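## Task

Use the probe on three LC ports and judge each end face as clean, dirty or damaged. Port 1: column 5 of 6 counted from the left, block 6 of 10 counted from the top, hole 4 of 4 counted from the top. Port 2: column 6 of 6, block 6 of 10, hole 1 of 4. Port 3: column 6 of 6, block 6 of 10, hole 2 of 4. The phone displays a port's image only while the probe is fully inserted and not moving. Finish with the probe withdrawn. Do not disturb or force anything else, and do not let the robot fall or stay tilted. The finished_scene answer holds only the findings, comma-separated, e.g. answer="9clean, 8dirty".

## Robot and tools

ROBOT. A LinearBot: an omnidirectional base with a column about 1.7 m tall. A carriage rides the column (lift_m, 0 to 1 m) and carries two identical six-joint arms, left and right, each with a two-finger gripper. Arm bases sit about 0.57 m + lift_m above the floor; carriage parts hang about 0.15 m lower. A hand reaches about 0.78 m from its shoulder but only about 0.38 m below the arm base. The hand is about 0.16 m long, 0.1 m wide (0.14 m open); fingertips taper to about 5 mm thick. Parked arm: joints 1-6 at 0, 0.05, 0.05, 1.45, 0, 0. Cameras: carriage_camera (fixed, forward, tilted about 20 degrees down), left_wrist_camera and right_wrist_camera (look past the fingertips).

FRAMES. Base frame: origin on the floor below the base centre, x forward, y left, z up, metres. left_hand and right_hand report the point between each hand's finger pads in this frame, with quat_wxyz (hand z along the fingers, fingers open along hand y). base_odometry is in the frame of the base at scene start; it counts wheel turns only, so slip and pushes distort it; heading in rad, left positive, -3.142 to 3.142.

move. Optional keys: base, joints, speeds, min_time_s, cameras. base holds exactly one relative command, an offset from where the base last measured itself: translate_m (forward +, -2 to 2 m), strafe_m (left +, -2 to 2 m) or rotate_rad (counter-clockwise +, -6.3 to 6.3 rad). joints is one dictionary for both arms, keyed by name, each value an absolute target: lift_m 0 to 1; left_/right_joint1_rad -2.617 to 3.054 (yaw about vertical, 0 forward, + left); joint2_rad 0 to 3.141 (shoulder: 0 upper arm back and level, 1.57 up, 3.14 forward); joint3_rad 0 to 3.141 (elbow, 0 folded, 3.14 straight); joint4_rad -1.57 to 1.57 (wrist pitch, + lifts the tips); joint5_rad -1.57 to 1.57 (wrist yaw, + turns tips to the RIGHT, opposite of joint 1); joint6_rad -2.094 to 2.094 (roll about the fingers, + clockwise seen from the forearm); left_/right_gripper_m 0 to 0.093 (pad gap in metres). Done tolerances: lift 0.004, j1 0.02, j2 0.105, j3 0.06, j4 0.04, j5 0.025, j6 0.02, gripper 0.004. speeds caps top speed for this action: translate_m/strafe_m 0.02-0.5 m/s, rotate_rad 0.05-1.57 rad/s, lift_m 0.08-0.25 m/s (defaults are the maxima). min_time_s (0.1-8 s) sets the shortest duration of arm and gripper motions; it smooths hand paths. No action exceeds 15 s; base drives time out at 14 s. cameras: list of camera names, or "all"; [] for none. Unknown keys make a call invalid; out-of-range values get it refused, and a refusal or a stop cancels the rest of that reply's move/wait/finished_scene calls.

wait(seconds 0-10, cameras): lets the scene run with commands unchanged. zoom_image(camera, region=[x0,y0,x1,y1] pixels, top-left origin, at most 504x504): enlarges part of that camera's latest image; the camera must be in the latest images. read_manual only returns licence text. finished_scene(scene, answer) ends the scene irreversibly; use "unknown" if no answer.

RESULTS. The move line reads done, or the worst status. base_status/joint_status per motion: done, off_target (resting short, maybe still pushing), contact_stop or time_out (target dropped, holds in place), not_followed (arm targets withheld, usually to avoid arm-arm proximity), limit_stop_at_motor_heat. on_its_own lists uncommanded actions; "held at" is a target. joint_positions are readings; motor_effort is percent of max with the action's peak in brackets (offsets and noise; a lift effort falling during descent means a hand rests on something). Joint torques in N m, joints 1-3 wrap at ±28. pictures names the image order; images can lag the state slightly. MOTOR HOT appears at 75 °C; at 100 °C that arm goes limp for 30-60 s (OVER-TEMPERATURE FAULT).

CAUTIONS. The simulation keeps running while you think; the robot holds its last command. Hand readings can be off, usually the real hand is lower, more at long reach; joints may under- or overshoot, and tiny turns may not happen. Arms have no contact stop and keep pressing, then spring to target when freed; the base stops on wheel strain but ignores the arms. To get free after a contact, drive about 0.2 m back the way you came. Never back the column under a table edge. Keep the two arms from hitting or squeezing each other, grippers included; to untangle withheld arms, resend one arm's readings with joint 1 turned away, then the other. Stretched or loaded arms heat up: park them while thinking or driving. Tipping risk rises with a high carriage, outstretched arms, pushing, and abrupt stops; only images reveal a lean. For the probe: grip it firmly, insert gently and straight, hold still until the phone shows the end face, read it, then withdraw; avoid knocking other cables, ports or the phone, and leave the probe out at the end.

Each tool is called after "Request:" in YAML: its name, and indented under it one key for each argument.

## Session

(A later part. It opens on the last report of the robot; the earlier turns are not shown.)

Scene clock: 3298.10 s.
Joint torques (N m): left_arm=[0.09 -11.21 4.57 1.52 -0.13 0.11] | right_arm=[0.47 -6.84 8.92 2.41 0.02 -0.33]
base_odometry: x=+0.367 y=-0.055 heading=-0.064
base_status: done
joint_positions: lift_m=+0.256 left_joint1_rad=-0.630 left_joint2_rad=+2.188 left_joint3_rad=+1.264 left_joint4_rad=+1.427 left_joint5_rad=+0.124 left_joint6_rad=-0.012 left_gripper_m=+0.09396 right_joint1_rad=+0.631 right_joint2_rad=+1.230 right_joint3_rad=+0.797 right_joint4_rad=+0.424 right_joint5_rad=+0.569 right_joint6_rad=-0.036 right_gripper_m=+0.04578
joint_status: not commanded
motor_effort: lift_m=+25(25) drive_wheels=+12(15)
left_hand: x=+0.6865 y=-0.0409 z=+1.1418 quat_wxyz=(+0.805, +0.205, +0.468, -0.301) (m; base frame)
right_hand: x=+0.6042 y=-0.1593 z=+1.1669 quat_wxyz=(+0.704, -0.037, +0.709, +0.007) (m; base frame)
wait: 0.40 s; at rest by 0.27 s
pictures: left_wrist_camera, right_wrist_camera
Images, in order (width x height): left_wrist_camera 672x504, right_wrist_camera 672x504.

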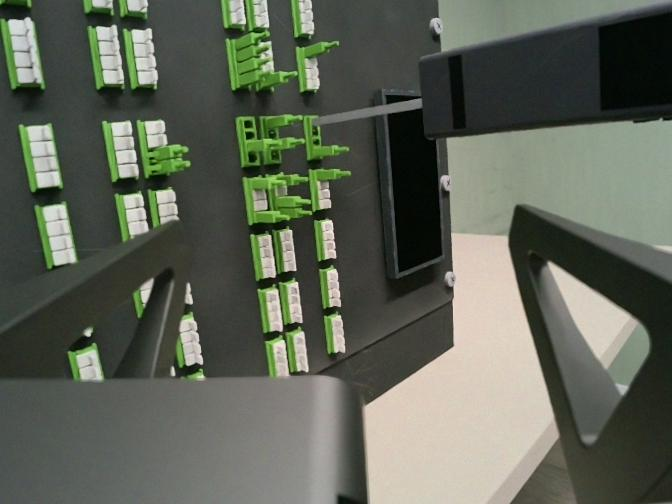

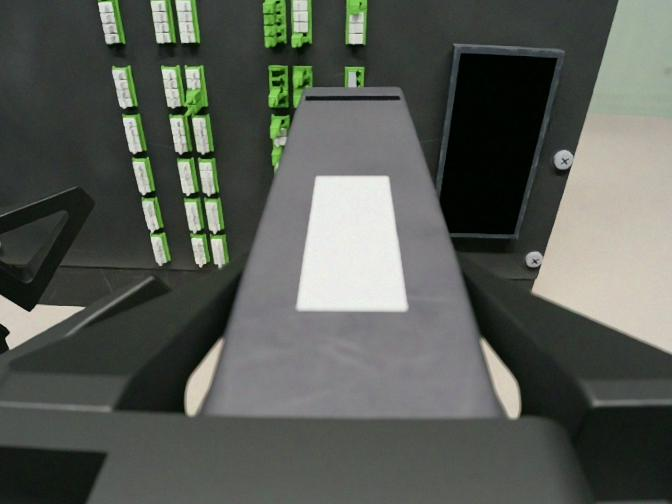

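Request:
move:
  base: {"translate_m": 0.003}
  speeds: {"translate_m": 0.02}
  cameras: []

Request:
move:
  base: {"translate_m": 0.002}
  speeds: {"translate_m": 0.02}
  cameras: []

Request:
wait:
  seconds: 0.4
  cameras: ["left_wrist_camera","right_wrist_camera"]

Request:
zoom_image:
  camera: "right_wrist_camera"
  region: [290, 40, 410, 130]

Request:
zoom_image:
  camera: "left_wrist_camera"
  region: [300, 100, 340, 130]

Scene clock: 3308.53 s.
Joint torques (N m): left_arm=[0.03 -11.21 4.45 1.5 -0.14 0.08] | right_arm=[0.29 -6.95 8.76 2.43 0.04 -0.28]
move: done
base_odometry: x=+0.369 y=-0.056 heading=-0.065
base_status: done
joint_positions: lift_m=+0.256 left_joint1_rad=-0.630 left_joint2_rad=+2.188 left_joint3_rad=+1.264 left_joint4_rad=+1.426 left_joint5_rad=+0.124 left_joint6_rad=-0.012 left_gripper_m=+0.09396 right_joint1_rad=+0.631 right_joint2_rad=+1.230 right_joint3_rad=+0.797 right_joint4_rad=+0.424 right_joint5_rad=+0.567 right_joint6_rad=-0.036 right_gripper_m=+0.04578
joint_status: not commanded
motor_effort: lift_m=+25(25) drive_wheels=+12(18)
left_hand: x=+0.6866 y=-0.0409 z=+1.1417 quat_wxyz=(+0.805, +0.205, +0.468, -0.301) (m; base frame)
right_hand: x=+0.6041 y=-0.1589 z=+1.1669 quat_wxyz=(+0.704, -0.037, +0.709, +0.008) (m; base frame)
pictures: none
No camera images: "cameras" was empty.

Scene clock: 3309.23 s.
Joint torques (N m): left_arm=[0.09 -11.14 4.4 1.52 -0.11 0.08] | right_arm=[0.27 -6.95 8.94 2.41 0.08 -0.33]
move: done
base_odometry: x=+0.371 y=-0.056 heading=-0.066
base_status: done
joint_positions: lift_m=+0.256 left_joint1_rad=-0.630 left_joint2_rad=+2.188 left_joint3_rad=+1.264 left_joint4_rad=+1.427 left_joint5_rad=+0.124 left_joint6_rad=-0.012 left_gripper_m=+0.09396 right_joint1_rad=+0.631 right_joint2_rad=+1.230 right_joint3_rad=+0.797 right_joint4_rad=+0.424 right_joint5_rad=+0.566 right_joint6_rad=-0.036 right_gripper_m=+0.04578
joint_status: not commanded
motor_effort: lift_m=+25(25) drive_wheels=+11(17)
left_hand: x=+0.6865 y=-0.0409 z=+1.1418 quat_wxyz=(+0.805, +0.205, +0.468, -0.301) (m; base frame)
right_hand: x=+0.6040 y=-0.1585 z=+1.1669 quat_wxyz=(+0.704, -0.038, +0.709, +0.009) (m; base frame)
pictures: none
No camera images: "cameras" was empty.

Scene clock: 3309.63 s.
Joint torques (N m): left_arm=[0.08 -11.15 4.49 1.5 -0.13 0.06] | right_arm=[0.38 -6.84 8.83 2.39 0.08 -0.29]
base_odometry: x=+0.371 y=-0.056 heading=-0.066
base_status: done
joint_positions: lift_m=+0.256 left_joint1_rad=-0.630 left_joint2_rad=+2.188 left_joint3_rad=+1.264 left_joint4_rad=+1.427 left_joint5_rad=+0.124 left_joint6_rad=-0.012 left_gripper_m=+0.09396 right_joint1_rad=+0.631 right_joint2_rad=+1.230 right_joint3_rad=+0.797 right_joint4_rad=+0.424 right_joint5_rad=+0.565 right_joint6_rad=-0.036 right_gripper_m=+0.04578
joint_status: not commanded
motor_effort: lift_m=+25(25) drive_wheels=+12(17)
left_hand: x=+0.6865 y=-0.0409 z=+1.1418 quat_wxyz=(+0.805, +0.205, +0.468, -0.301) (m; base frame)
right_hand: x=+0.6040 y=-0.1584 z=+1.1669 quat_wxyz=(+0.704, -0.038, +0.709, +0.009) (m; base frame)
wait: 0.40 s; at rest by 0.27 s
pictures: left_wrist_camera, right_wrist_camera
Images, in order (width x height): left_wrist_camera 672x504, right_wrist_camera 672x504.

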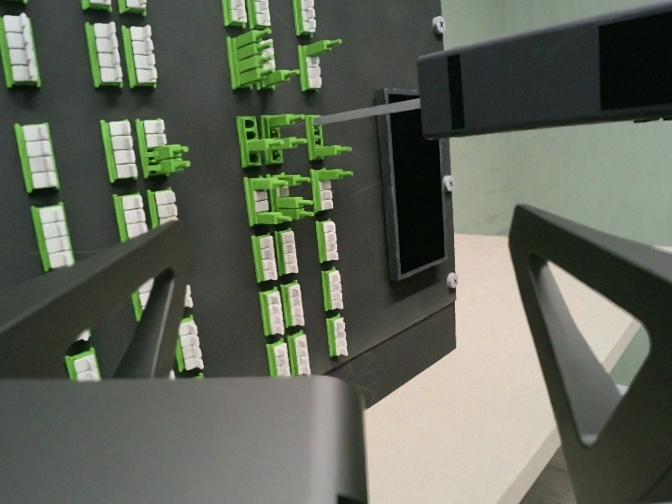

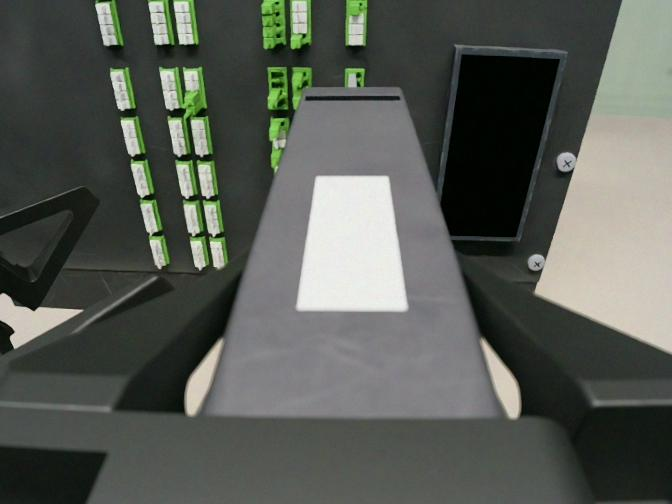

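Scaled by 4.200 from the camera's 672x504 image, which has a finer 960x720 frame.

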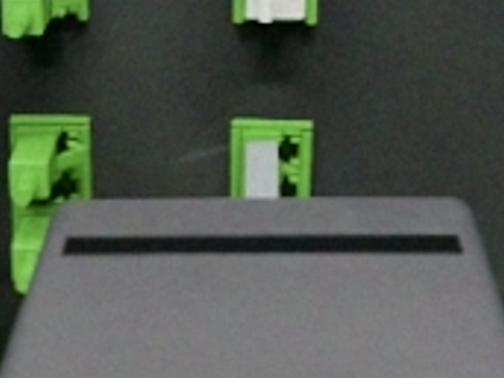

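Scaled by 12.600 from the camera's 672x504 image, which has a finer 960x720 frame.

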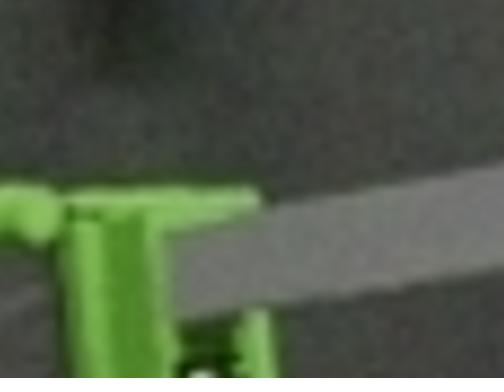

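Request:
move:
  base: {"translate_m": 0.003}
  speeds: {"translate_m": 0.02}
  cameras: []

Request:
wait:
  seconds: 0.5
  cameras: ["left_wrist_camera","right_wrist_camera"]

Request:
zoom_image:
  camera: "right_wrist_camera"
  region: [290, 40, 410, 130]

Scene clock: 3316.23 s.
Joint torques (N m): left_arm=[0.1 -11.07 4.37 1.5 -0.14 0.07] | right_arm=[0.23 -6.87 8.95 2.41 0.16 -0.29]
move: done
base_odometry: x=+0.374 y=-0.057 heading=-0.067
base_status: done
joint_positions: lift_m=+0.256 left_joint1_rad=-0.630 left_joint2_rad=+2.188 left_joint3_rad=+1.264 left_joint4_rad=+1.427 left_joint5_rad=+0.124 left_joint6_rad=-0.012 left_gripper_m=+0.09396 right_joint1_rad=+0.631 right_joint2_rad=+1.230 right_joint3_rad=+0.797 right_joint4_rad=+0.424 right_joint5_rad=+0.560 right_joint6_rad=-0.036 right_gripper_m=+0.04578
joint_status: not commanded
motor_effort: lift_m=+25(25) drive_wheels=+11(17)
left_hand: x=+0.6865 y=-0.0409 z=+1.1418 quat_wxyz=(+0.805, +0.205, +0.468, -0.301) (m; base frame)
right_hand: x=+0.6039 y=-0.1575 z=+1.1669 quat_wxyz=(+0.704, -0.040, +0.709, +0.011) (m; base frame)
pictures: none
No camera images: "cameras" was empty.

Scene clock: 3316.73 s.
Joint torques (N m): left_arm=[0.05 -11.1 4.53 1.52 -0.13 0.07] | right_arm=[0.36 -6.95 8.8 2.42 0.16 -0.26]
base_odometry: x=+0.374 y=-0.057 heading=-0.067
base_status: done
joint_positions: lift_m=+0.256 left_joint1_rad=-0.630 left_joint2_rad=+2.188 left_joint3_rad=+1.264 left_joint4_rad=+1.427 left_joint5_rad=+0.124 left_joint6_rad=-0.012 left_gripper_m=+0.09396 right_joint1_rad=+0.631 right_joint2_rad=+1.230 right_joint3_rad=+0.797 right_joint4_rad=+0.424 right_joint5_rad=+0.560 right_joint6_rad=-0.036 right_gripper_m=+0.04578
joint_status: not commanded
motor_effort: lift_m=+25(25) drive_wheels=+11(17)
left_hand: x=+0.6865 y=-0.0409 z=+1.1418 quat_wxyz=(+0.805, +0.205, +0.468, -0.301) (m; base frame)
right_hand: x=+0.6039 y=-0.1575 z=+1.1669 quat_wxyz=(+0.704, -0.040, +0.709, +0.011) (m; base frame)
wait: 0.50 s; at rest by 0.27 s
pictures: left_wrist_camera, right_wrist_camera
Images, in order (width x height): left_wrist_camera 672x504, right_wrist_camera 672x504.

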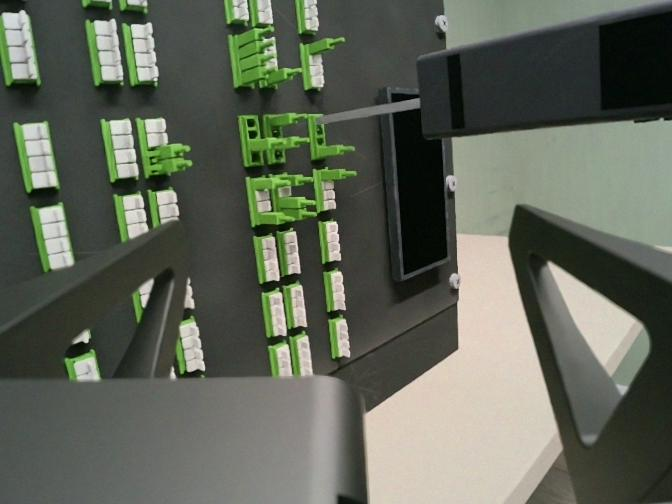

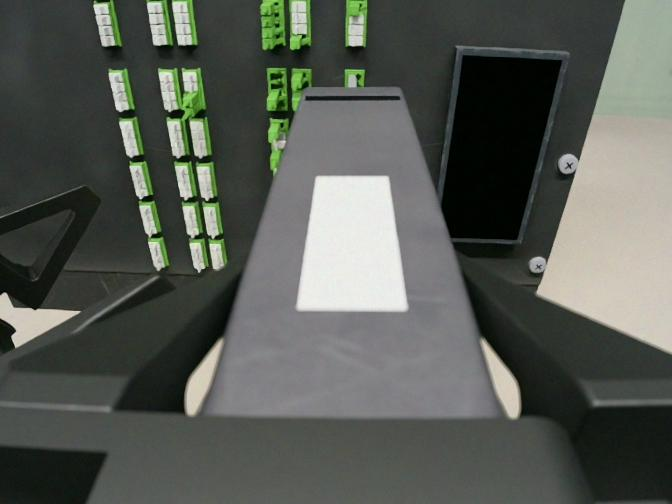

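Scaled by 4.200 from the camera's 672x504 image, which has a finer 960x720 frame.

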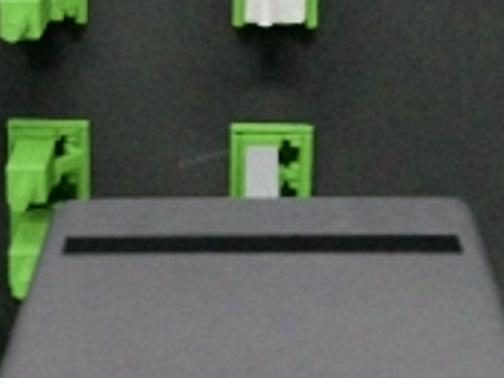

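Request:
move:
  joints: {"right_joint5_rad": 0.561, "right_joint1_rad": 0.636}
  min_time_s: 1
  cameras: []

Request:
move:
  base: {"translate_m": 0.003}
  speeds: {"translate_m": 0.02}
  cameras: []

Request:
wait:
  seconds: 0.5
  cameras: ["left_wrist_camera","right_wrist_camera"]

Request:
zoom_image:
  camera: "right_wrist_camera"
  region: [290, 40, 410, 130]

Scene clock: 3331.07 s.
Joint torques (N m): left_arm=[0.12 -11.19 4.26 1.55 -0.11 0.1] | right_arm=[0.69 -6.98 8.75 2.43 0.03 -0.28]
move: done
base_odometry: x=+0.374 y=-0.057 heading=-0.067
base_status: not commanded
joint_positions: lift_m=+0.256 left_joint1_rad=-0.630 left_joint2_rad=+2.188 left_joint3_rad=+1.264 left_joint4_rad=+1.427 left_joint5_rad=+0.124 left_joint6_rad=-0.012 left_gripper_m=+0.09396 right_joint1_rad=+0.631 right_joint2_rad=+1.230 right_joint3_rad=+0.797 right_joint4_rad=+0.424 right_joint5_rad=+0.560 right_joint6_rad=-0.036 right_gripper_m=+0.04578
joint_status: all done
motor_effort: lift_m=+25(25) drive_wheels=+11(12)
left_hand: x=+0.6865 y=-0.0409 z=+1.1418 quat_wxyz=(+0.805, +0.205, +0.468, -0.301) (m; base frame)
right_hand: x=+0.6039 y=-0.1575 z=+1.1669 quat_wxyz=(+0.704, -0.040, +0.709, +0.011) (m; base frame)
pictures: none
No camera images: "cameras" was empty.

Scene clock: 3331.60 s.
Joint torques (N m): left_arm=[0.09 -11.32 4.4 1.53 -0.13 0.08] | right_arm=[0.25 -6.67 8.87 2.45 0.05 -0.28]
move: done
base_odometry: x=+0.377 y=-0.057 heading=-0.068
base_status: done
joint_positions: lift_m=+0.256 left_joint1_rad=-0.630 left_joint2_rad=+2.188 left_joint3_rad=+1.264 left_joint4_rad=+1.427 left_joint5_rad=+0.124 left_joint6_rad=-0.012 left_gripper_m=+0.09396 right_joint1_rad=+0.636 right_joint2_rad=+1.229 right_joint3_rad=+0.797 right_joint4_rad=+0.423 right_joint5_rad=+0.563 right_joint6_rad=-0.036 right_gripper_m=+0.04578
joint_status: not commanded
motor_effort: lift_m=+25(25) drive_wheels=+11(17)
left_hand: x=+0.6865 y=-0.0409 z=+1.1418 quat_wxyz=(+0.805, +0.205, +0.468, -0.301) (m; base frame)
right_hand: x=+0.6031 y=-0.1566 z=+1.1672 quat_wxyz=(+0.704, -0.040, +0.709, +0.011) (m; base frame)
pictures: none
No camera images: "cameras" was empty.

Scene clock: 3332.10 s.
Joint torques (N m): left_arm=[0.1 -11.17 4.48 1.51 -0.1 0.07] | right_arm=[0.28 -6.79 8.77 2.39 0 -0.32]
base_odometry: x=+0.377 y=-0.057 heading=-0.068
base_status: done
joint_positions: lift_m=+0.256 left_joint1_rad=-0.630 left_joint2_rad=+2.188 left_joint3_rad=+1.264 left_joint4_rad=+1.427 left_joint5_rad=+0.124 left_joint6_rad=-0.012 left_gripper_m=+0.09396 right_joint1_rad=+0.636 right_joint2_rad=+1.229 right_joint3_rad=+0.797 right_joint4_rad=+0.423 right_joint5_rad=+0.563 right_joint6_rad=-0.036 right_gripper_m=+0.04578
joint_status: not commanded
motor_effort: lift_m=+25(25) drive_wheels=-8(17)
left_hand: x=+0.6865 y=-0.0409 z=+1.1418 quat_wxyz=(+0.805, +0.205, +0.468, -0.301) (m; base frame)
right_hand: x=+0.6031 y=-0.1566 z=+1.1672 quat_wxyz=(+0.704, -0.040, +0.709, +0.011) (m; base frame)
wait: 0.50 s; at rest by 0.27 s
pictures: left_wrist_camera, right_wrist_camera
Images, in order (width x height): left_wrist_camera 672x504, right_wrist_camera 672x504.

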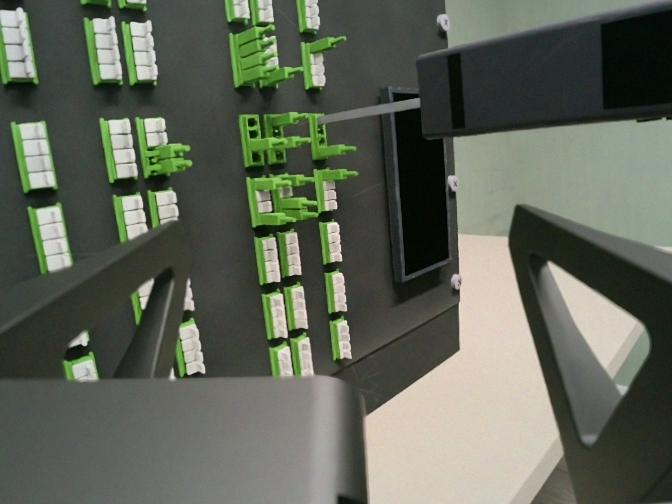

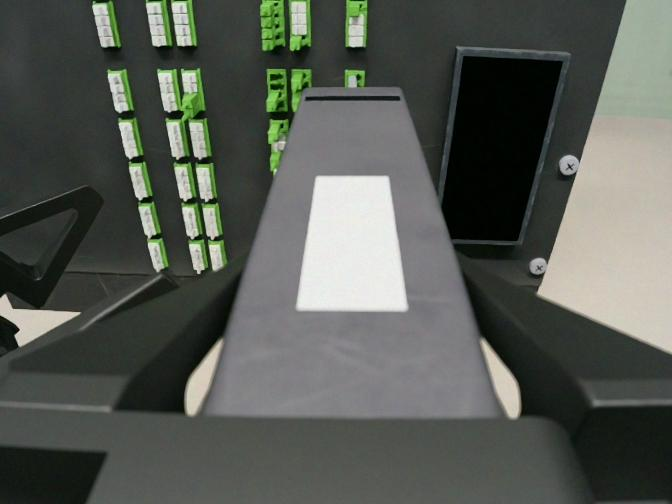

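Scaled by 4.200 from the camera's 672x504 image, which has a finer 960x720 frame.

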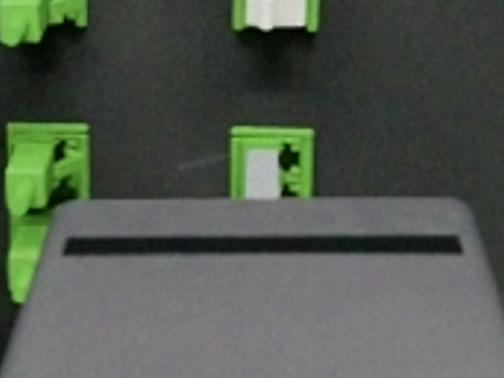

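Request:
move:
  base: {"translate_m": 0.002}
  speeds: {"translate_m": 0.02}
  cameras: []

Request:
wait:
  seconds: 0.6
  cameras: ["left_wrist_camera","right_wrist_camera"]

Request:
zoom_image:
  camera: "right_wrist_camera"
  region: [290, 40, 410, 130]

Scene clock: 3340.60 s.
Joint torques (N m): left_arm=[-0.03 -11.07 4.46 1.54 -0.1 0.07] | right_arm=[-0.06 -6.32 8.85 2.44 -0.04 -0.32]
move: done
base_odometry: x=+0.379 y=-0.058 heading=-0.069
base_status: done
joint_positions: lift_m=+0.256 left_joint1_rad=-0.630 left_joint2_rad=+2.188 left_joint3_rad=+1.264 left_joint4_rad=+1.427 left_joint5_rad=+0.124 left_joint6_rad=-0.012 left_gripper_m=+0.09396 right_joint1_rad=+0.640 right_joint2_rad=+1.224 right_joint3_rad=+0.796 right_joint4_rad=+0.419 right_joint5_rad=+0.566 right_joint6_rad=-0.036 right_gripper_m=+0.04578
joint_status: not commanded
motor_effort: lift_m=+25(25) drive_wheels=+12(18)
left_hand: x=+0.6865 y=-0.0409 z=+1.1418 quat_wxyz=(+0.805, +0.205, +0.468, -0.301) (m; base frame)
right_hand: x=+0.6015 y=-0.1560 z=+1.1674 quat_wxyz=(+0.704, -0.041, +0.709, +0.012) (m; base frame)
pictures: none
No camera images: "cameras" was empty.

Scene clock: 3341.20 s.
Joint torques (N m): left_arm=[0.08 -11.25 4.46 1.5 -0.11 0.07] | right_arm=[-0.06 -6.19 9.03 2.5 -0.01 -0.31]
base_odometry: x=+0.379 y=-0.058 heading=-0.069
base_status: done
joint_positions: lift_m=+0.256 left_joint1_rad=-0.630 left_joint2_rad=+2.188 left_joint3_rad=+1.264 left_joint4_rad=+1.427 left_joint5_rad=+0.124 left_joint6_rad=-0.012 left_gripper_m=+0.09396 right_joint1_rad=+0.640 right_joint2_rad=+1.224 right_joint3_rad=+0.796 right_joint4_rad=+0.419 right_joint5_rad=+0.566 right_joint6_rad=-0.036 right_gripper_m=+0.04578
joint_status: not commanded
motor_effort: lift_m=+25(25) drive_wheels=+12(18)
left_hand: x=+0.6865 y=-0.0409 z=+1.1418 quat_wxyz=(+0.805, +0.205, +0.468, -0.301) (m; base frame)
right_hand: x=+0.6015 y=-0.1560 z=+1.1674 quat_wxyz=(+0.704, -0.041, +0.709, +0.012) (m; base frame)
wait: 0.60 s; at rest by 0.27 s
pictures: left_wrist_camera, right_wrist_camera
Images, in order (width x height): left_wrist_camera 672x504, right_wrist_camera 672x504.

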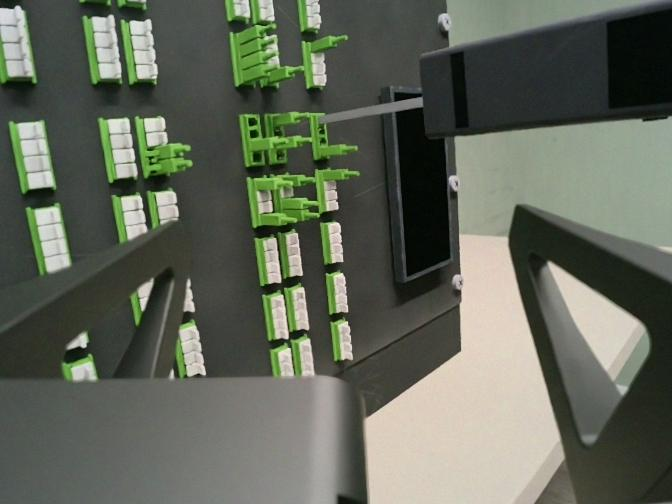

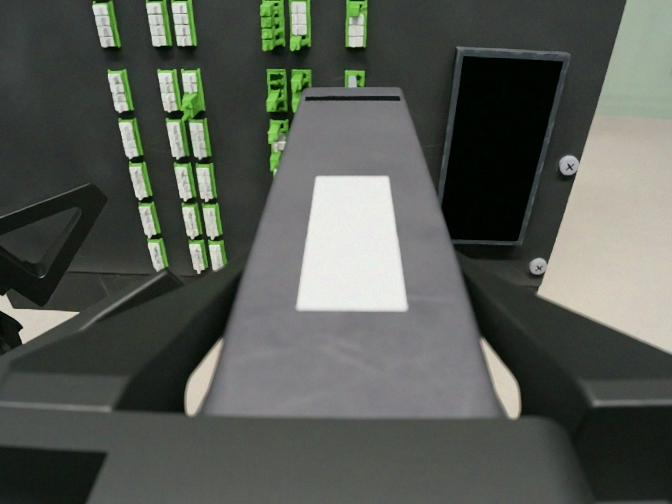

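Scaled by 4.200 from the camera's 672x504 image, which has a finer 960x720 frame.

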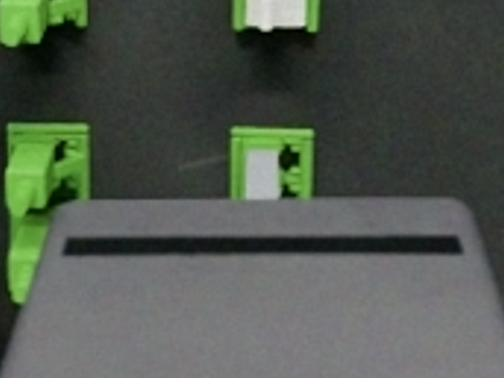

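Request:
move:
  base: {"translate_m": 0.0015}
  speeds: {"translate_m": 0.02}
  cameras: []

Request:
wait:
  seconds: 0.6
  cameras: ["left_wrist_camera","right_wrist_camera"]

Request:
zoom_image:
  camera: "right_wrist_camera"
  region: [342, 56, 366, 80]

Scene clock: 3352.20 s.
Joint torques (N m): left_arm=[0.16 -11.25 4.46 1.55 -0.13 0.05] | right_arm=[-0.44 -6.08 8.98 2.49 -0.03 -0.32]
move: done
base_odometry: x=+0.380 y=-0.058 heading=-0.070
base_status: done
joint_positions: lift_m=+0.256 left_joint1_rad=-0.630 left_joint2_rad=+2.188 left_joint3_rad=+1.264 left_joint4_rad=+1.427 left_joint5_rad=+0.124 left_joint6_rad=-0.012 left_gripper_m=+0.09396 right_joint1_rad=+0.643 right_joint2_rad=+1.220 right_joint3_rad=+0.794 right_joint4_rad=+0.416 right_joint5_rad=+0.566 right_joint6_rad=-0.036 right_gripper_m=+0.04578
joint_status: not commanded
motor_effort: lift_m=+25(25) drive_wheels=+11(15)
left_hand: x=+0.6865 y=-0.0409 z=+1.1419 quat_wxyz=(+0.805, +0.205, +0.468, -0.301) (m; base frame)
right_hand: x=+0.6005 y=-0.1554 z=+1.1676 quat_wxyz=(+0.704, -0.042, +0.709, +0.012) (m; base frame)
pictures: none
No camera images: "cameras" was empty.

Scene clock: 3352.80 s.
Joint torques (N m): left_arm=[0.21 -11.15 4.41 1.49 -0.1 0.05] | right_arm=[-0.4 -5.94 9.17 2.5 -0.03 -0.32]
base_odometry: x=+0.380 y=-0.058 heading=-0.070
base_status: done
joint_positions: lift_m=+0.256 left_joint1_rad=-0.630 left_joint2_rad=+2.188 left_joint3_rad=+1.264 left_joint4_rad=+1.427 left_joint5_rad=+0.124 left_joint6_rad=-0.012 left_gripper_m=+0.09396 right_joint1_rad=+0.643 right_joint2_rad=+1.220 right_joint3_rad=+0.794 right_joint4_rad=+0.416 right_joint5_rad=+0.566 right_joint6_rad=-0.036 right_gripper_m=+0.04578
joint_status: not commanded
motor_effort: lift_m=+25(25) drive_wheels=+11(15)
left_hand: x=+0.6865 y=-0.0409 z=+1.1419 quat_wxyz=(+0.805, +0.205, +0.468, -0.301) (m; base frame)
right_hand: x=+0.6005 y=-0.1554 z=+1.1676 quat_wxyz=(+0.704, -0.042, +0.709, +0.012) (m; base frame)
wait: 0.60 s; at rest by 0.27 s
pictures: left_wrist_camera, right_wrist_camera
Images, in order (width x height): left_wrist_camera 672x504, right_wrist_camera 672x504.

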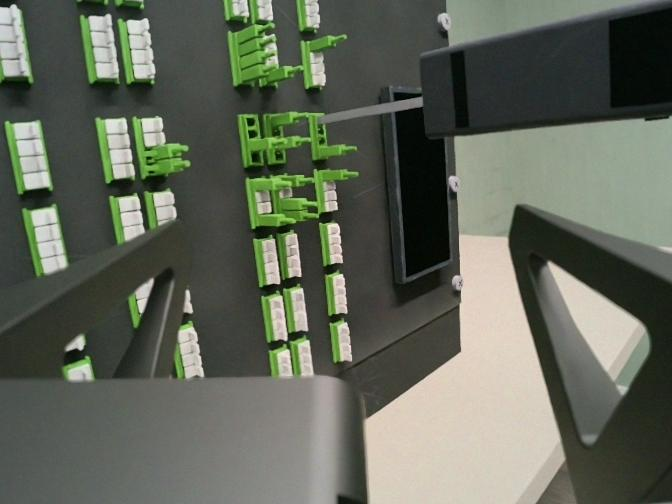

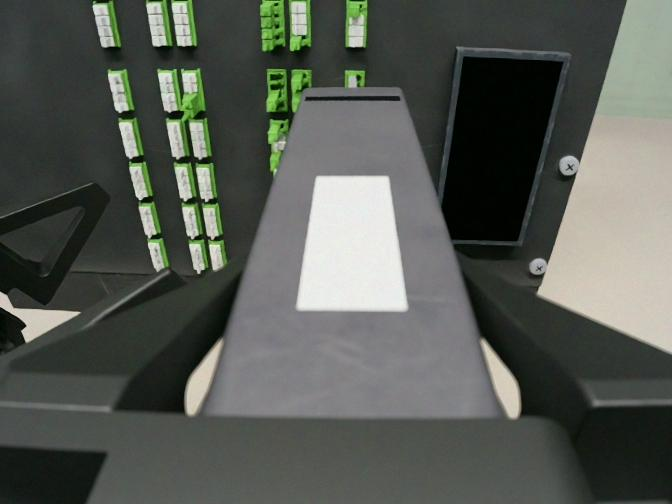

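Scaled by 21.000 from the camera's 672x504 image, which has a finer 960x720 frame.

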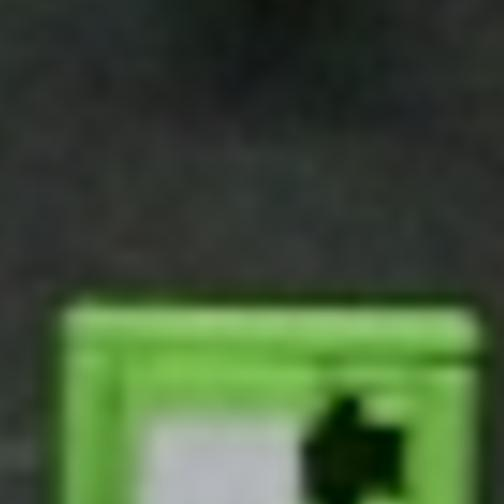

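Request:
move:
  base: {"translate_m": -0.003}
  speeds: {"translate_m": 0.02}
  cameras: []

Request:
move:
  joints: {"right_joint4_rad": 0.458, "lift_m": 0.259}
  min_time_s: 1
  speeds: {"lift_m": 0.08}
  cameras: ["right_wrist_camera"]

Request:
zoom_image:
  camera: "right_wrist_camera"
  region: [290, 40, 410, 130]

Scene clock: 3369.97 s.
Joint torques (N m): left_arm=[0.13 -11.1 4.46 1.54 -0.11 0.07] | right_arm=[0.31 -6.46 9.24 2.4 0.13 -0.31]
move: done
base_odometry: x=+0.377 y=-0.058 heading=-0.070
base_status: done
joint_positions: lift_m=+0.256 left_joint1_rad=-0.630 left_joint2_rad=+2.188 left_joint3_rad=+1.264 left_joint4_rad=+1.427 left_joint5_rad=+0.124 left_joint6_rad=-0.012 left_gripper_m=+0.09396 right_joint1_rad=+0.633 right_joint2_rad=+1.225 right_joint3_rad=+0.794 right_joint4_rad=+0.422 right_joint5_rad=+0.551 right_joint6_rad=-0.036 right_gripper_m=+0.04578
joint_status: not commanded
motor_effort: lift_m=+25(25) drive_wheels=+1(13)
left_hand: x=+0.6865 y=-0.0409 z=+1.1419 quat_wxyz=(+0.805, +0.205, +0.468, -0.301) (m; base frame)
right_hand: x=+0.6026 y=-0.1559 z=+1.1671 quat_wxyz=(+0.704, -0.044, +0.708, +0.015) (m; base frame)
pictures: none
No camera images: "cameras" was empty.

Scene clock: 3371.23 s.
Joint torques (N m): left_arm=[0.05 -11.22 4.52 1.49 -0.14 0.08] | right_arm=[0.36 -6.56 9.11 2.42 0.13 -0.33]
move: off_target
base_odometry: x=+0.377 y=-0.058 heading=-0.070
base_status: not commanded
joint_positions: lift_m=+0.259 left_joint1_rad=-0.630 left_joint2_rad=+2.188 left_joint3_rad=+1.264 left_joint4_rad=+1.429 left_joint5_rad=+0.124 left_joint6_rad=-0.012 left_gripper_m=+0.09396 right_joint1_rad=+0.633 right_joint2_rad=+1.225 right_joint3_rad=+0.794 right_joint4_rad=+0.414 right_joint5_rad=+0.551 right_joint6_rad=-0.032 right_gripper_m=+0.04578
joint_status: right_joint4_rad off_target (ended at +0.414, target +0.458); the others done
motor_effort: lift_m=+28(32) drive_wheels=+1(2)
left_hand: x=+0.6863 y=-0.0407 z=+1.1454 quat_wxyz=(+0.806, +0.205, +0.467, -0.301) (m; base frame)
right_hand: x=+0.6026 y=-0.1559 z=+1.1686 quat_wxyz=(+0.702, -0.044, +0.711, +0.015) (m; base frame)
pictures: right_wrist_camera
Images, in order (width x height): right_wrist_camera 672x504.

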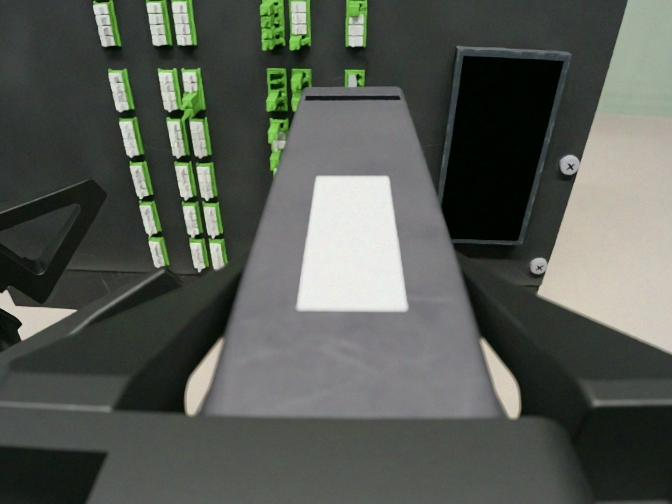

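Scaled by 4.200 from the camera's 672x504 image, which has a finer 960x720 frame.

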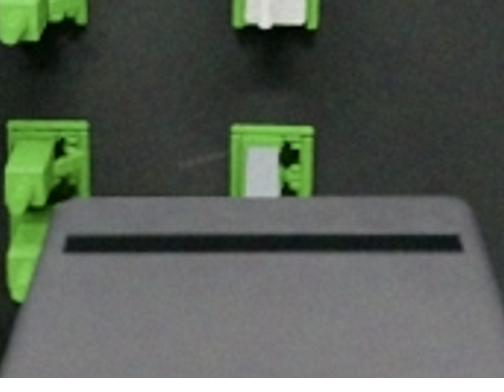

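Request:
move:
  joints: {"right_joint5_rad": 0.585, "right_joint1_rad": 0.656}
  base: {"translate_m": 0.002}
  min_time_s: 2
  speeds: {"translate_m": 0.02}
  cameras: []

Request:
move:
  joints: {"right_joint5_rad": 0.605, "right_joint1_rad": 0.669}
  base: {"translate_m": 0.002}
  min_time_s: 2
  speeds: {"translate_m": 0.02}
  cameras: ["right_wrist_camera"]

Request:
zoom_image:
  camera: "right_wrist_camera"
  region: [290, 40, 410, 130]

Scene clock: 3404.50 s.
Joint torques (N m): left_arm=[0.08 -11.26 4.31 1.52 -0.13 0.08] | right_arm=[1.18 -6.2 9.1 2.42 0.26 -0.38]
move: done
base_odometry: x=+0.379 y=-0.058 heading=-0.070
base_status: done
joint_positions: lift_m=+0.259 left_joint1_rad=-0.630 left_joint2_rad=+2.188 left_joint3_rad=+1.264 left_joint4_rad=+1.428 left_joint5_rad=+0.124 left_joint6_rad=-0.012 left_gripper_m=+0.09396 right_joint1_rad=+0.645 right_joint2_rad=+1.223 right_joint3_rad=+0.794 right_joint4_rad=+0.411 right_joint5_rad=+0.566 right_joint6_rad=-0.030 right_gripper_m=+0.04578
joint_status: all done
motor_effort: lift_m=+28(29) drive_wheels=+6(11)
left_hand: x=+0.6864 y=-0.0408 z=+1.1452 quat_wxyz=(+0.806, +0.205, +0.467, -0.301) (m; base frame)
right_hand: x=+0.6007 y=-0.1544 z=+1.1684 quat_wxyz=(+0.702, -0.042, +0.711, +0.014) (m; base frame)
pictures: none
No camera images: "cameras" was empty.

Scene clock: 3406.80 s.
Joint torques (N m): left_arm=[0.13 -11.17 4.41 1.52 -0.1 0.07] | right_arm=[1.21 -6.34 8.92 2.43 0.26 -0.35]
move: done
base_odometry: x=+0.381 y=-0.059 heading=-0.071
base_status: done
joint_positions: lift_m=+0.259 left_joint1_rad=-0.630 left_joint2_rad=+2.188 left_joint3_rad=+1.264 left_joint4_rad=+1.428 left_joint5_rad=+0.124 left_joint6_rad=-0.012 left_gripper_m=+0.09396 right_joint1_rad=+0.658 right_joint2_rad=+1.223 right_joint3_rad=+0.794 right_joint4_rad=+0.410 right_joint5_rad=+0.584 right_joint6_rad=-0.030 right_gripper_m=+0.04578
joint_status: all done
motor_effort: lift_m=+28(29) drive_wheels=+8(12)
left_hand: x=+0.6864 y=-0.0409 z=+1.1450 quat_wxyz=(+0.805, +0.205, +0.468, -0.301) (m; base frame)
right_hand: x=+0.5988 y=-0.1526 z=+1.1683 quat_wxyz=(+0.702, -0.041, +0.711, +0.012) (m; base frame)
pictures: right_wrist_camera
Images, in order (width x height): right_wrist_camera 672x504.

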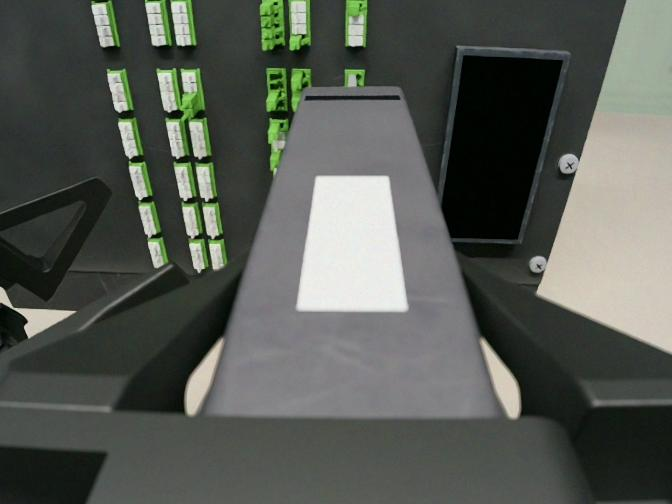

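Scaled by 4.200 from the camera's 672x504 image, which has a finer 960x720 frame.

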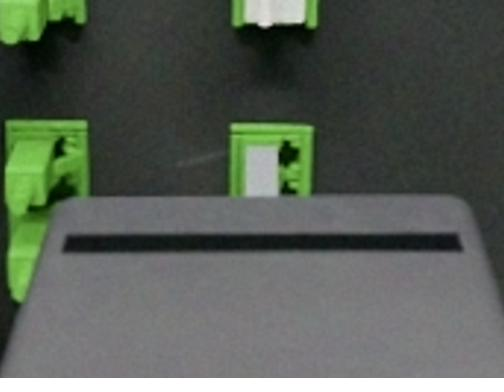

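Request:
move:
  joints: {"right_joint5_rad": 0.635, "right_joint1_rad": 0.684}
  base: {"translate_m": 0.003}
  min_time_s: 2
  speeds: {"translate_m": 0.02}
  cameras: ["right_wrist_camera"]

Request:
zoom_image:
  camera: "right_wrist_camera"
  region: [290, 40, 410, 130]

Scene clock: 3416.63 s.
Joint torques (N m): left_arm=[-0.01 -11.19 4.44 1.52 -0.13 0.08] | right_arm=[0.84 -6.28 9.1 2.42 0.31 -0.37]
move: off_target
base_odometry: x=+0.384 y=-0.059 heading=-0.072
base_status: done
joint_positions: lift_m=+0.259 left_joint1_rad=-0.630 left_joint2_rad=+2.188 left_joint3_rad=+1.264 left_joint4_rad=+1.428 left_joint5_rad=+0.124 left_joint6_rad=-0.012 left_gripper_m=+0.09396 right_joint1_rad=+0.676 right_joint2_rad=+1.223 right_joint3_rad=+0.794 right_joint4_rad=+0.410 right_joint5_rad=+0.609 right_joint6_rad=-0.030 right_gripper_m=+0.04578
joint_status: right_joint5_rad off_target (ended at +0.609, target +0.635); the others done
motor_effort: lift_m=+28(29) drive_wheels=-8(14)
left_hand: x=+0.6864 y=-0.0409 z=+1.1450 quat_wxyz=(+0.805, +0.205, +0.468, -0.301) (m; base frame)
right_hand: x=+0.5960 y=-0.1502 z=+1.1683 quat_wxyz=(+0.702, -0.039, +0.712, +0.009) (m; base frame)
pictures: right_wrist_camera
Images, in order (width x height): right_wrist_camera 672x504.

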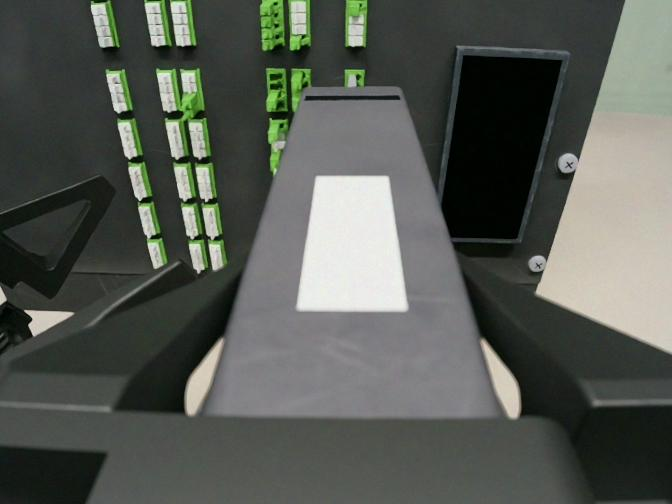

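Scaled by 4.200 from the camera's 672x504 image, which has a finer 960x720 frame.

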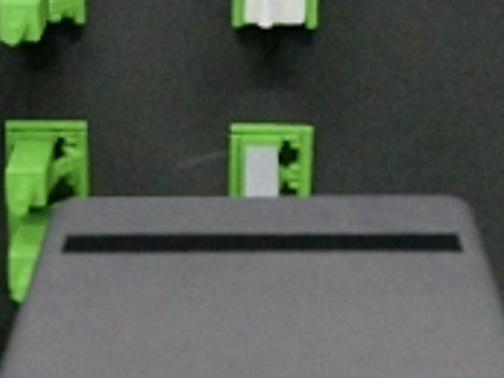

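Request:
move:
  base: {"translate_m": 0.002}
  speeds: {"translate_m": 0.02}
  cameras: []

Request:
wait:
  seconds: 0.6
  cameras: ["right_wrist_camera"]

Request:
zoom_image:
  camera: "right_wrist_camera"
  region: [290, 40, 410, 130]

Scene clock: 3423.33 s.
Joint torques (N m): left_arm=[-0.08 -11.29 4.29 1.48 -0.12 0.06] | right_arm=[0.25 -6.06 9.09 2.43 0.16 -0.37]
move: done
base_odometry: x=+0.386 y=-0.060 heading=-0.073
base_status: done
joint_positions: lift_m=+0.259 left_joint1_rad=-0.630 left_joint2_rad=+2.188 left_joint3_rad=+1.264 left_joint4_rad=+1.427 left_joint5_rad=+0.124 left_joint6_rad=-0.012 left_gripper_m=+0.09396 right_joint1_rad=+0.684 right_joint2_rad=+1.223 right_joint3_rad=+0.794 right_joint4_rad=+0.410 right_joint5_rad=+0.621 right_joint6_rad=-0.030 right_gripper_m=+0.04578
joint_status: not commanded
motor_effort: lift_m=+28(28) drive_wheels=+12(17)
left_hand: x=+0.6865 y=-0.0409 z=+1.1449 quat_wxyz=(+0.805, +0.205, +0.468, -0.301) (m; base frame)
right_hand: x=+0.5946 y=-0.1493 z=+1.1684 quat_wxyz=(+0.702, -0.037, +0.711, +0.008) (m; base frame)
pictures: none
No camera images: "cameras" was empty.

Scene clock: 3423.93 s.
Joint torques (N m): left_arm=[0.14 -11.17 4.37 1.51 -0.11 0.05] | right_arm=[0.17 -6.26 8.91 2.37 0.18 -0.34]
base_odometry: x=+0.386 y=-0.060 heading=-0.073
base_status: done
joint_positions: lift_m=+0.259 left_joint1_rad=-0.630 left_joint2_rad=+2.188 left_joint3_rad=+1.264 left_joint4_rad=+1.427 left_joint5_rad=+0.124 left_joint6_rad=-0.012 left_gripper_m=+0.09396 right_joint1_rad=+0.684 right_joint2_rad=+1.223 right_joint3_rad=+0.794 right_joint4_rad=+0.410 right_joint5_rad=+0.621 right_joint6_rad=-0.030 right_gripper_m=+0.04578
joint_status: not commanded
motor_effort: lift_m=+28(28) drive_wheels=+12(17)
left_hand: x=+0.6865 y=-0.0409 z=+1.1449 quat_wxyz=(+0.805, +0.205, +0.468, -0.301) (m; base frame)
right_hand: x=+0.5946 y=-0.1493 z=+1.1684 quat_wxyz=(+0.702, -0.037, +0.711, +0.008) (m; base frame)
wait: 0.60 s; at rest by 0.27 s
pictures: right_wrist_camera
Images, in order (width x height): right_wrist_camera 672x504.

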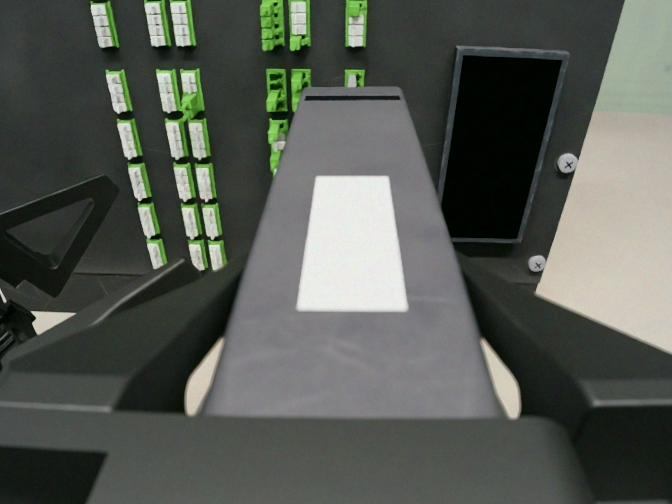

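Scaled by 4.200 from the camera's 672x504 image, which has a finer 960x720 frame.

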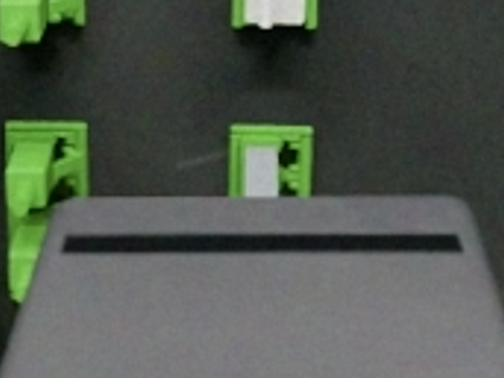

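Request:
move:
  base: {"translate_m": 0.002}
  speeds: {"translate_m": 0.02}
  cameras: []

Request:
wait:
  seconds: 0.6
  cameras: ["right_wrist_camera"]

Request:
zoom_image:
  camera: "right_wrist_camera"
  region: [290, 40, 410, 130]

Scene clock: 3431.67 s.
Joint torques (N m): left_arm=[0.09 -11.23 4.62 1.52 -0.12 0.08] | right_arm=[-0.12 -5.82 8.98 2.48 0.15 -0.35]
move: done
base_odometry: x=+0.388 y=-0.060 heading=-0.074
base_status: done
joint_positions: lift_m=+0.259 left_joint1_rad=-0.630 left_joint2_rad=+2.188 left_joint3_rad=+1.264 left_joint4_rad=+1.427 left_joint5_rad=+0.124 left_joint6_rad=-0.012 left_gripper_m=+0.09396 right_joint1_rad=+0.691 right_joint2_rad=+1.220 right_joint3_rad=+0.794 right_joint4_rad=+0.408 right_joint5_rad=+0.628 right_joint6_rad=-0.030 right_gripper_m=+0.04578
joint_status: not commanded
motor_effort: lift_m=+29(29) drive_wheels=+12(16)
left_hand: x=+0.6865 y=-0.0409 z=+1.1449 quat_wxyz=(+0.805, +0.205, +0.468, -0.301) (m; base frame)
right_hand: x=+0.5932 y=-0.1486 z=+1.1686 quat_wxyz=(+0.702, -0.037, +0.712, +0.007) (m; base frame)
pictures: none
No camera images: "cameras" was empty.

Scene clock: 3432.27 s.
Joint torques (N m): left_arm=[0.09 -11.06 4.44 1.49 -0.15 0.07] | right_arm=[-0.27 -5.89 9.31 2.43 0.14 -0.36]
base_odometry: x=+0.388 y=-0.060 heading=-0.074
base_status: done
joint_positions: lift_m=+0.259 left_joint1_rad=-0.630 left_joint2_rad=+2.188 left_joint3_rad=+1.264 left_joint4_rad=+1.427 left_joint5_rad=+0.124 left_joint6_rad=-0.012 left_gripper_m=+0.09396 right_joint1_rad=+0.691 right_joint2_rad=+1.220 right_joint3_rad=+0.794 right_joint4_rad=+0.408 right_joint5_rad=+0.628 right_joint6_rad=-0.030 right_gripper_m=+0.04578
joint_status: not commanded
motor_effort: lift_m=+28(29) drive_wheels=+12(16)
left_hand: x=+0.6865 y=-0.0409 z=+1.1449 quat_wxyz=(+0.805, +0.205, +0.468, -0.301) (m; base frame)
right_hand: x=+0.5932 y=-0.1486 z=+1.1686 quat_wxyz=(+0.702, -0.037, +0.712, +0.007) (m; base frame)
wait: 0.60 s; at rest by 0.27 s
pictures: right_wrist_camera
Images, in order (width x height): right_wrist_camera 672x504.

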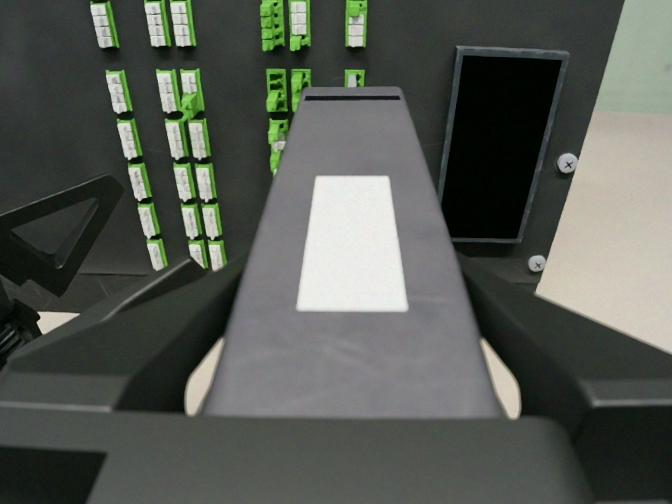

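Scaled by 4.200 from the camera's 672x504 image, which has a finer 960x720 frame.

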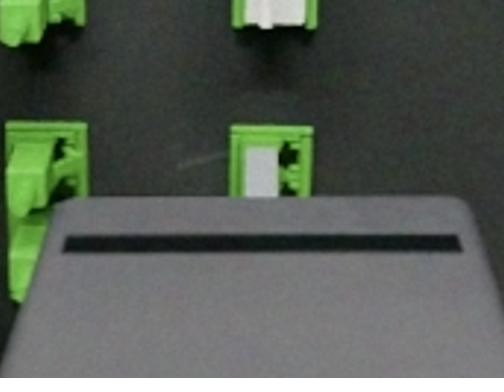

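Request:
move:
  base: {"translate_m": -0.002}
  speeds: {"translate_m": 0.02}
  cameras: []

Request:
move:
  joints: {"right_joint4_rad": 0.483, "lift_m": 0.2555}
  min_time_s: 1.5
  speeds: {"lift_m": 0.08}
  cameras: []

Request:
move:
  base: {"translate_m": 0.002}
  speeds: {"translate_m": 0.02}
  cameras: ["right_wrist_camera","left_wrist_camera"]

Request:
zoom_image:
  camera: "right_wrist_camera"
  region: [290, 40, 410, 130]

Request:
zoom_image:
  camera: "left_wrist_camera"
  region: [300, 80, 440, 150]

Scene clock: 3458.57 s.
Joint torques (N m): left_arm=[-0.1 -11.12 4.52 1.5 -0.11 0.03] | right_arm=[0.35 -6.13 9.07 2.45 0.29 -0.38]
move: done
base_odometry: x=+0.386 y=-0.060 heading=-0.075
base_status: done
joint_positions: lift_m=+0.259 left_joint1_rad=-0.630 left_joint2_rad=+2.188 left_joint3_rad=+1.264 left_joint4_rad=+1.427 left_joint5_rad=+0.124 left_joint6_rad=-0.012 left_gripper_m=+0.09396 right_joint1_rad=+0.683 right_joint2_rad=+1.221 right_joint3_rad=+0.794 right_joint4_rad=+0.408 right_joint5_rad=+0.612 right_joint6_rad=-0.030 right_gripper_m=+0.04578
joint_status: not commanded
motor_effort: lift_m=+28(29) drive_wheels=-2(13)
left_hand: x=+0.6865 y=-0.0409 z=+1.1449 quat_wxyz=(+0.805, +0.205, +0.468, -0.301) (m; base frame)
right_hand: x=+0.5945 y=-0.1485 z=+1.1683 quat_wxyz=(+0.701, -0.040, +0.712, +0.010) (m; base frame)
pictures: none
No camera images: "cameras" was empty.

Scene clock: 3460.37 s.
Joint torques (N m): left_arm=[0.02 -11.28 4.48 1.56 -0.15 0.04] | right_arm=[0.44 -6.06 9.09 2.58 0.21 -0.29]
move: off_target
base_odometry: x=+0.386 y=-0.060 heading=-0.075
base_status: not commanded
joint_positions: lift_m=+0.256 left_joint1_rad=-0.630 left_joint2_rad=+2.190 left_joint3_rad=+1.264 left_joint4_rad=+1.425 left_joint5_rad=+0.124 left_joint6_rad=-0.012 left_gripper_m=+0.09396 right_joint1_rad=+0.683 right_joint2_rad=+1.221 right_joint3_rad=+0.794 right_joint4_rad=+0.419 right_joint5_rad=+0.616 right_joint6_rad=-0.033 right_gripper_m=+0.04578
joint_status: right_joint4_rad off_target (ended at +0.419, target +0.483); the others done
motor_effort: lift_m=+26(27) drive_wheels=-1(4)
left_hand: x=+0.6869 y=-0.0412 z=+1.1405 quat_wxyz=(+0.804, +0.206, +0.469, -0.300) (m; base frame)
right_hand: x=+0.5946 y=-0.1491 z=+1.1674 quat_wxyz=(+0.705, -0.037, +0.709, +0.010) (m; base frame)
pictures: none
No camera images: "cameras" was empty.

Scene clock: 3460.93 s.
Joint torques (N m): left_arm=[-0.02 -11.3 4.4 1.54 -0.11 0.05] | right_arm=[0.01 -6.02 9.09 2.56 0.17 -0.36]
move: done
base_odometry: x=+0.388 y=-0.061 heading=-0.075
base_status: done
joint_positions: lift_m=+0.256 left_joint1_rad=-0.630 left_joint2_rad=+2.190 left_joint3_rad=+1.264 left_joint4_rad=+1.426 left_joint5_rad=+0.124 left_joint6_rad=-0.012 left_gripper_m=+0.09396 right_joint1_rad=+0.687 right_joint2_rad=+1.221 right_joint3_rad=+0.794 right_joint4_rad=+0.419 right_joint5_rad=+0.620 right_joint6_rad=-0.033 right_gripper_m=+0.04578
joint_status: not commanded
motor_effort: lift_m=+26(26) drive_wheels=+7(11)
left_hand: x=+0.6868 y=-0.0411 z=+1.1406 quat_wxyz=(+0.805, +0.206, +0.469, -0.300) (m; base frame)
right_hand: x=+0.5939 y=-0.1481 z=+1.1675 quat_wxyz=(+0.705, -0.037, +0.708, +0.010) (m; base frame)
pictures: left_wrist_camera, right_wrist_camera
Images, in order (width x height): left_wrist_camera 672x504, right_wrist_camera 672x504.

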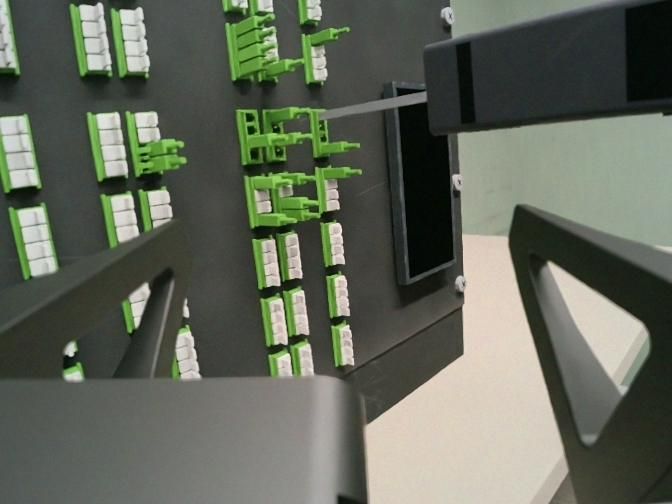

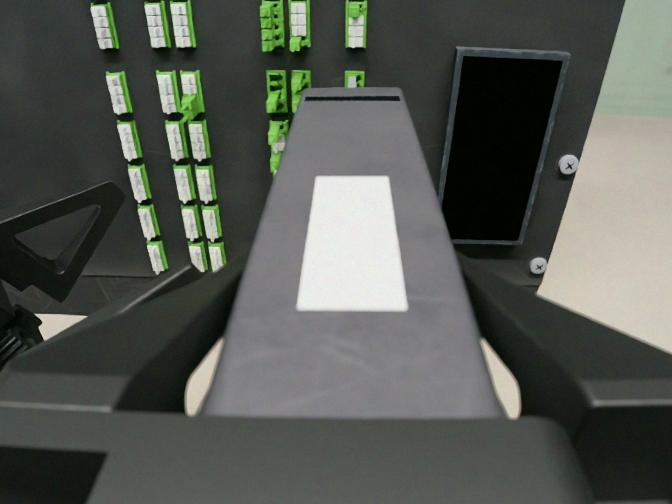

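Scaled by 4.200 from the camera's 672x504 image, which has a finer 960x720 frame.

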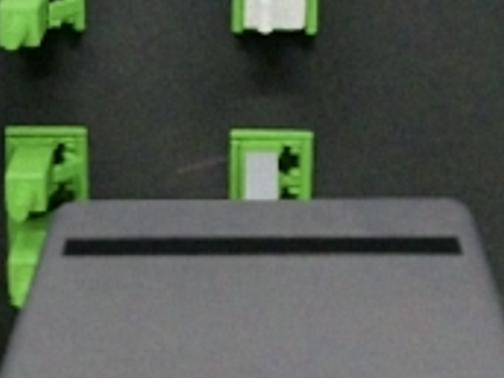

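Scaled by 3.600 from the camera's 672x504 image, which has a finer 960x720 frame.

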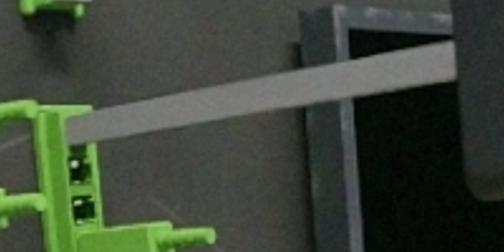

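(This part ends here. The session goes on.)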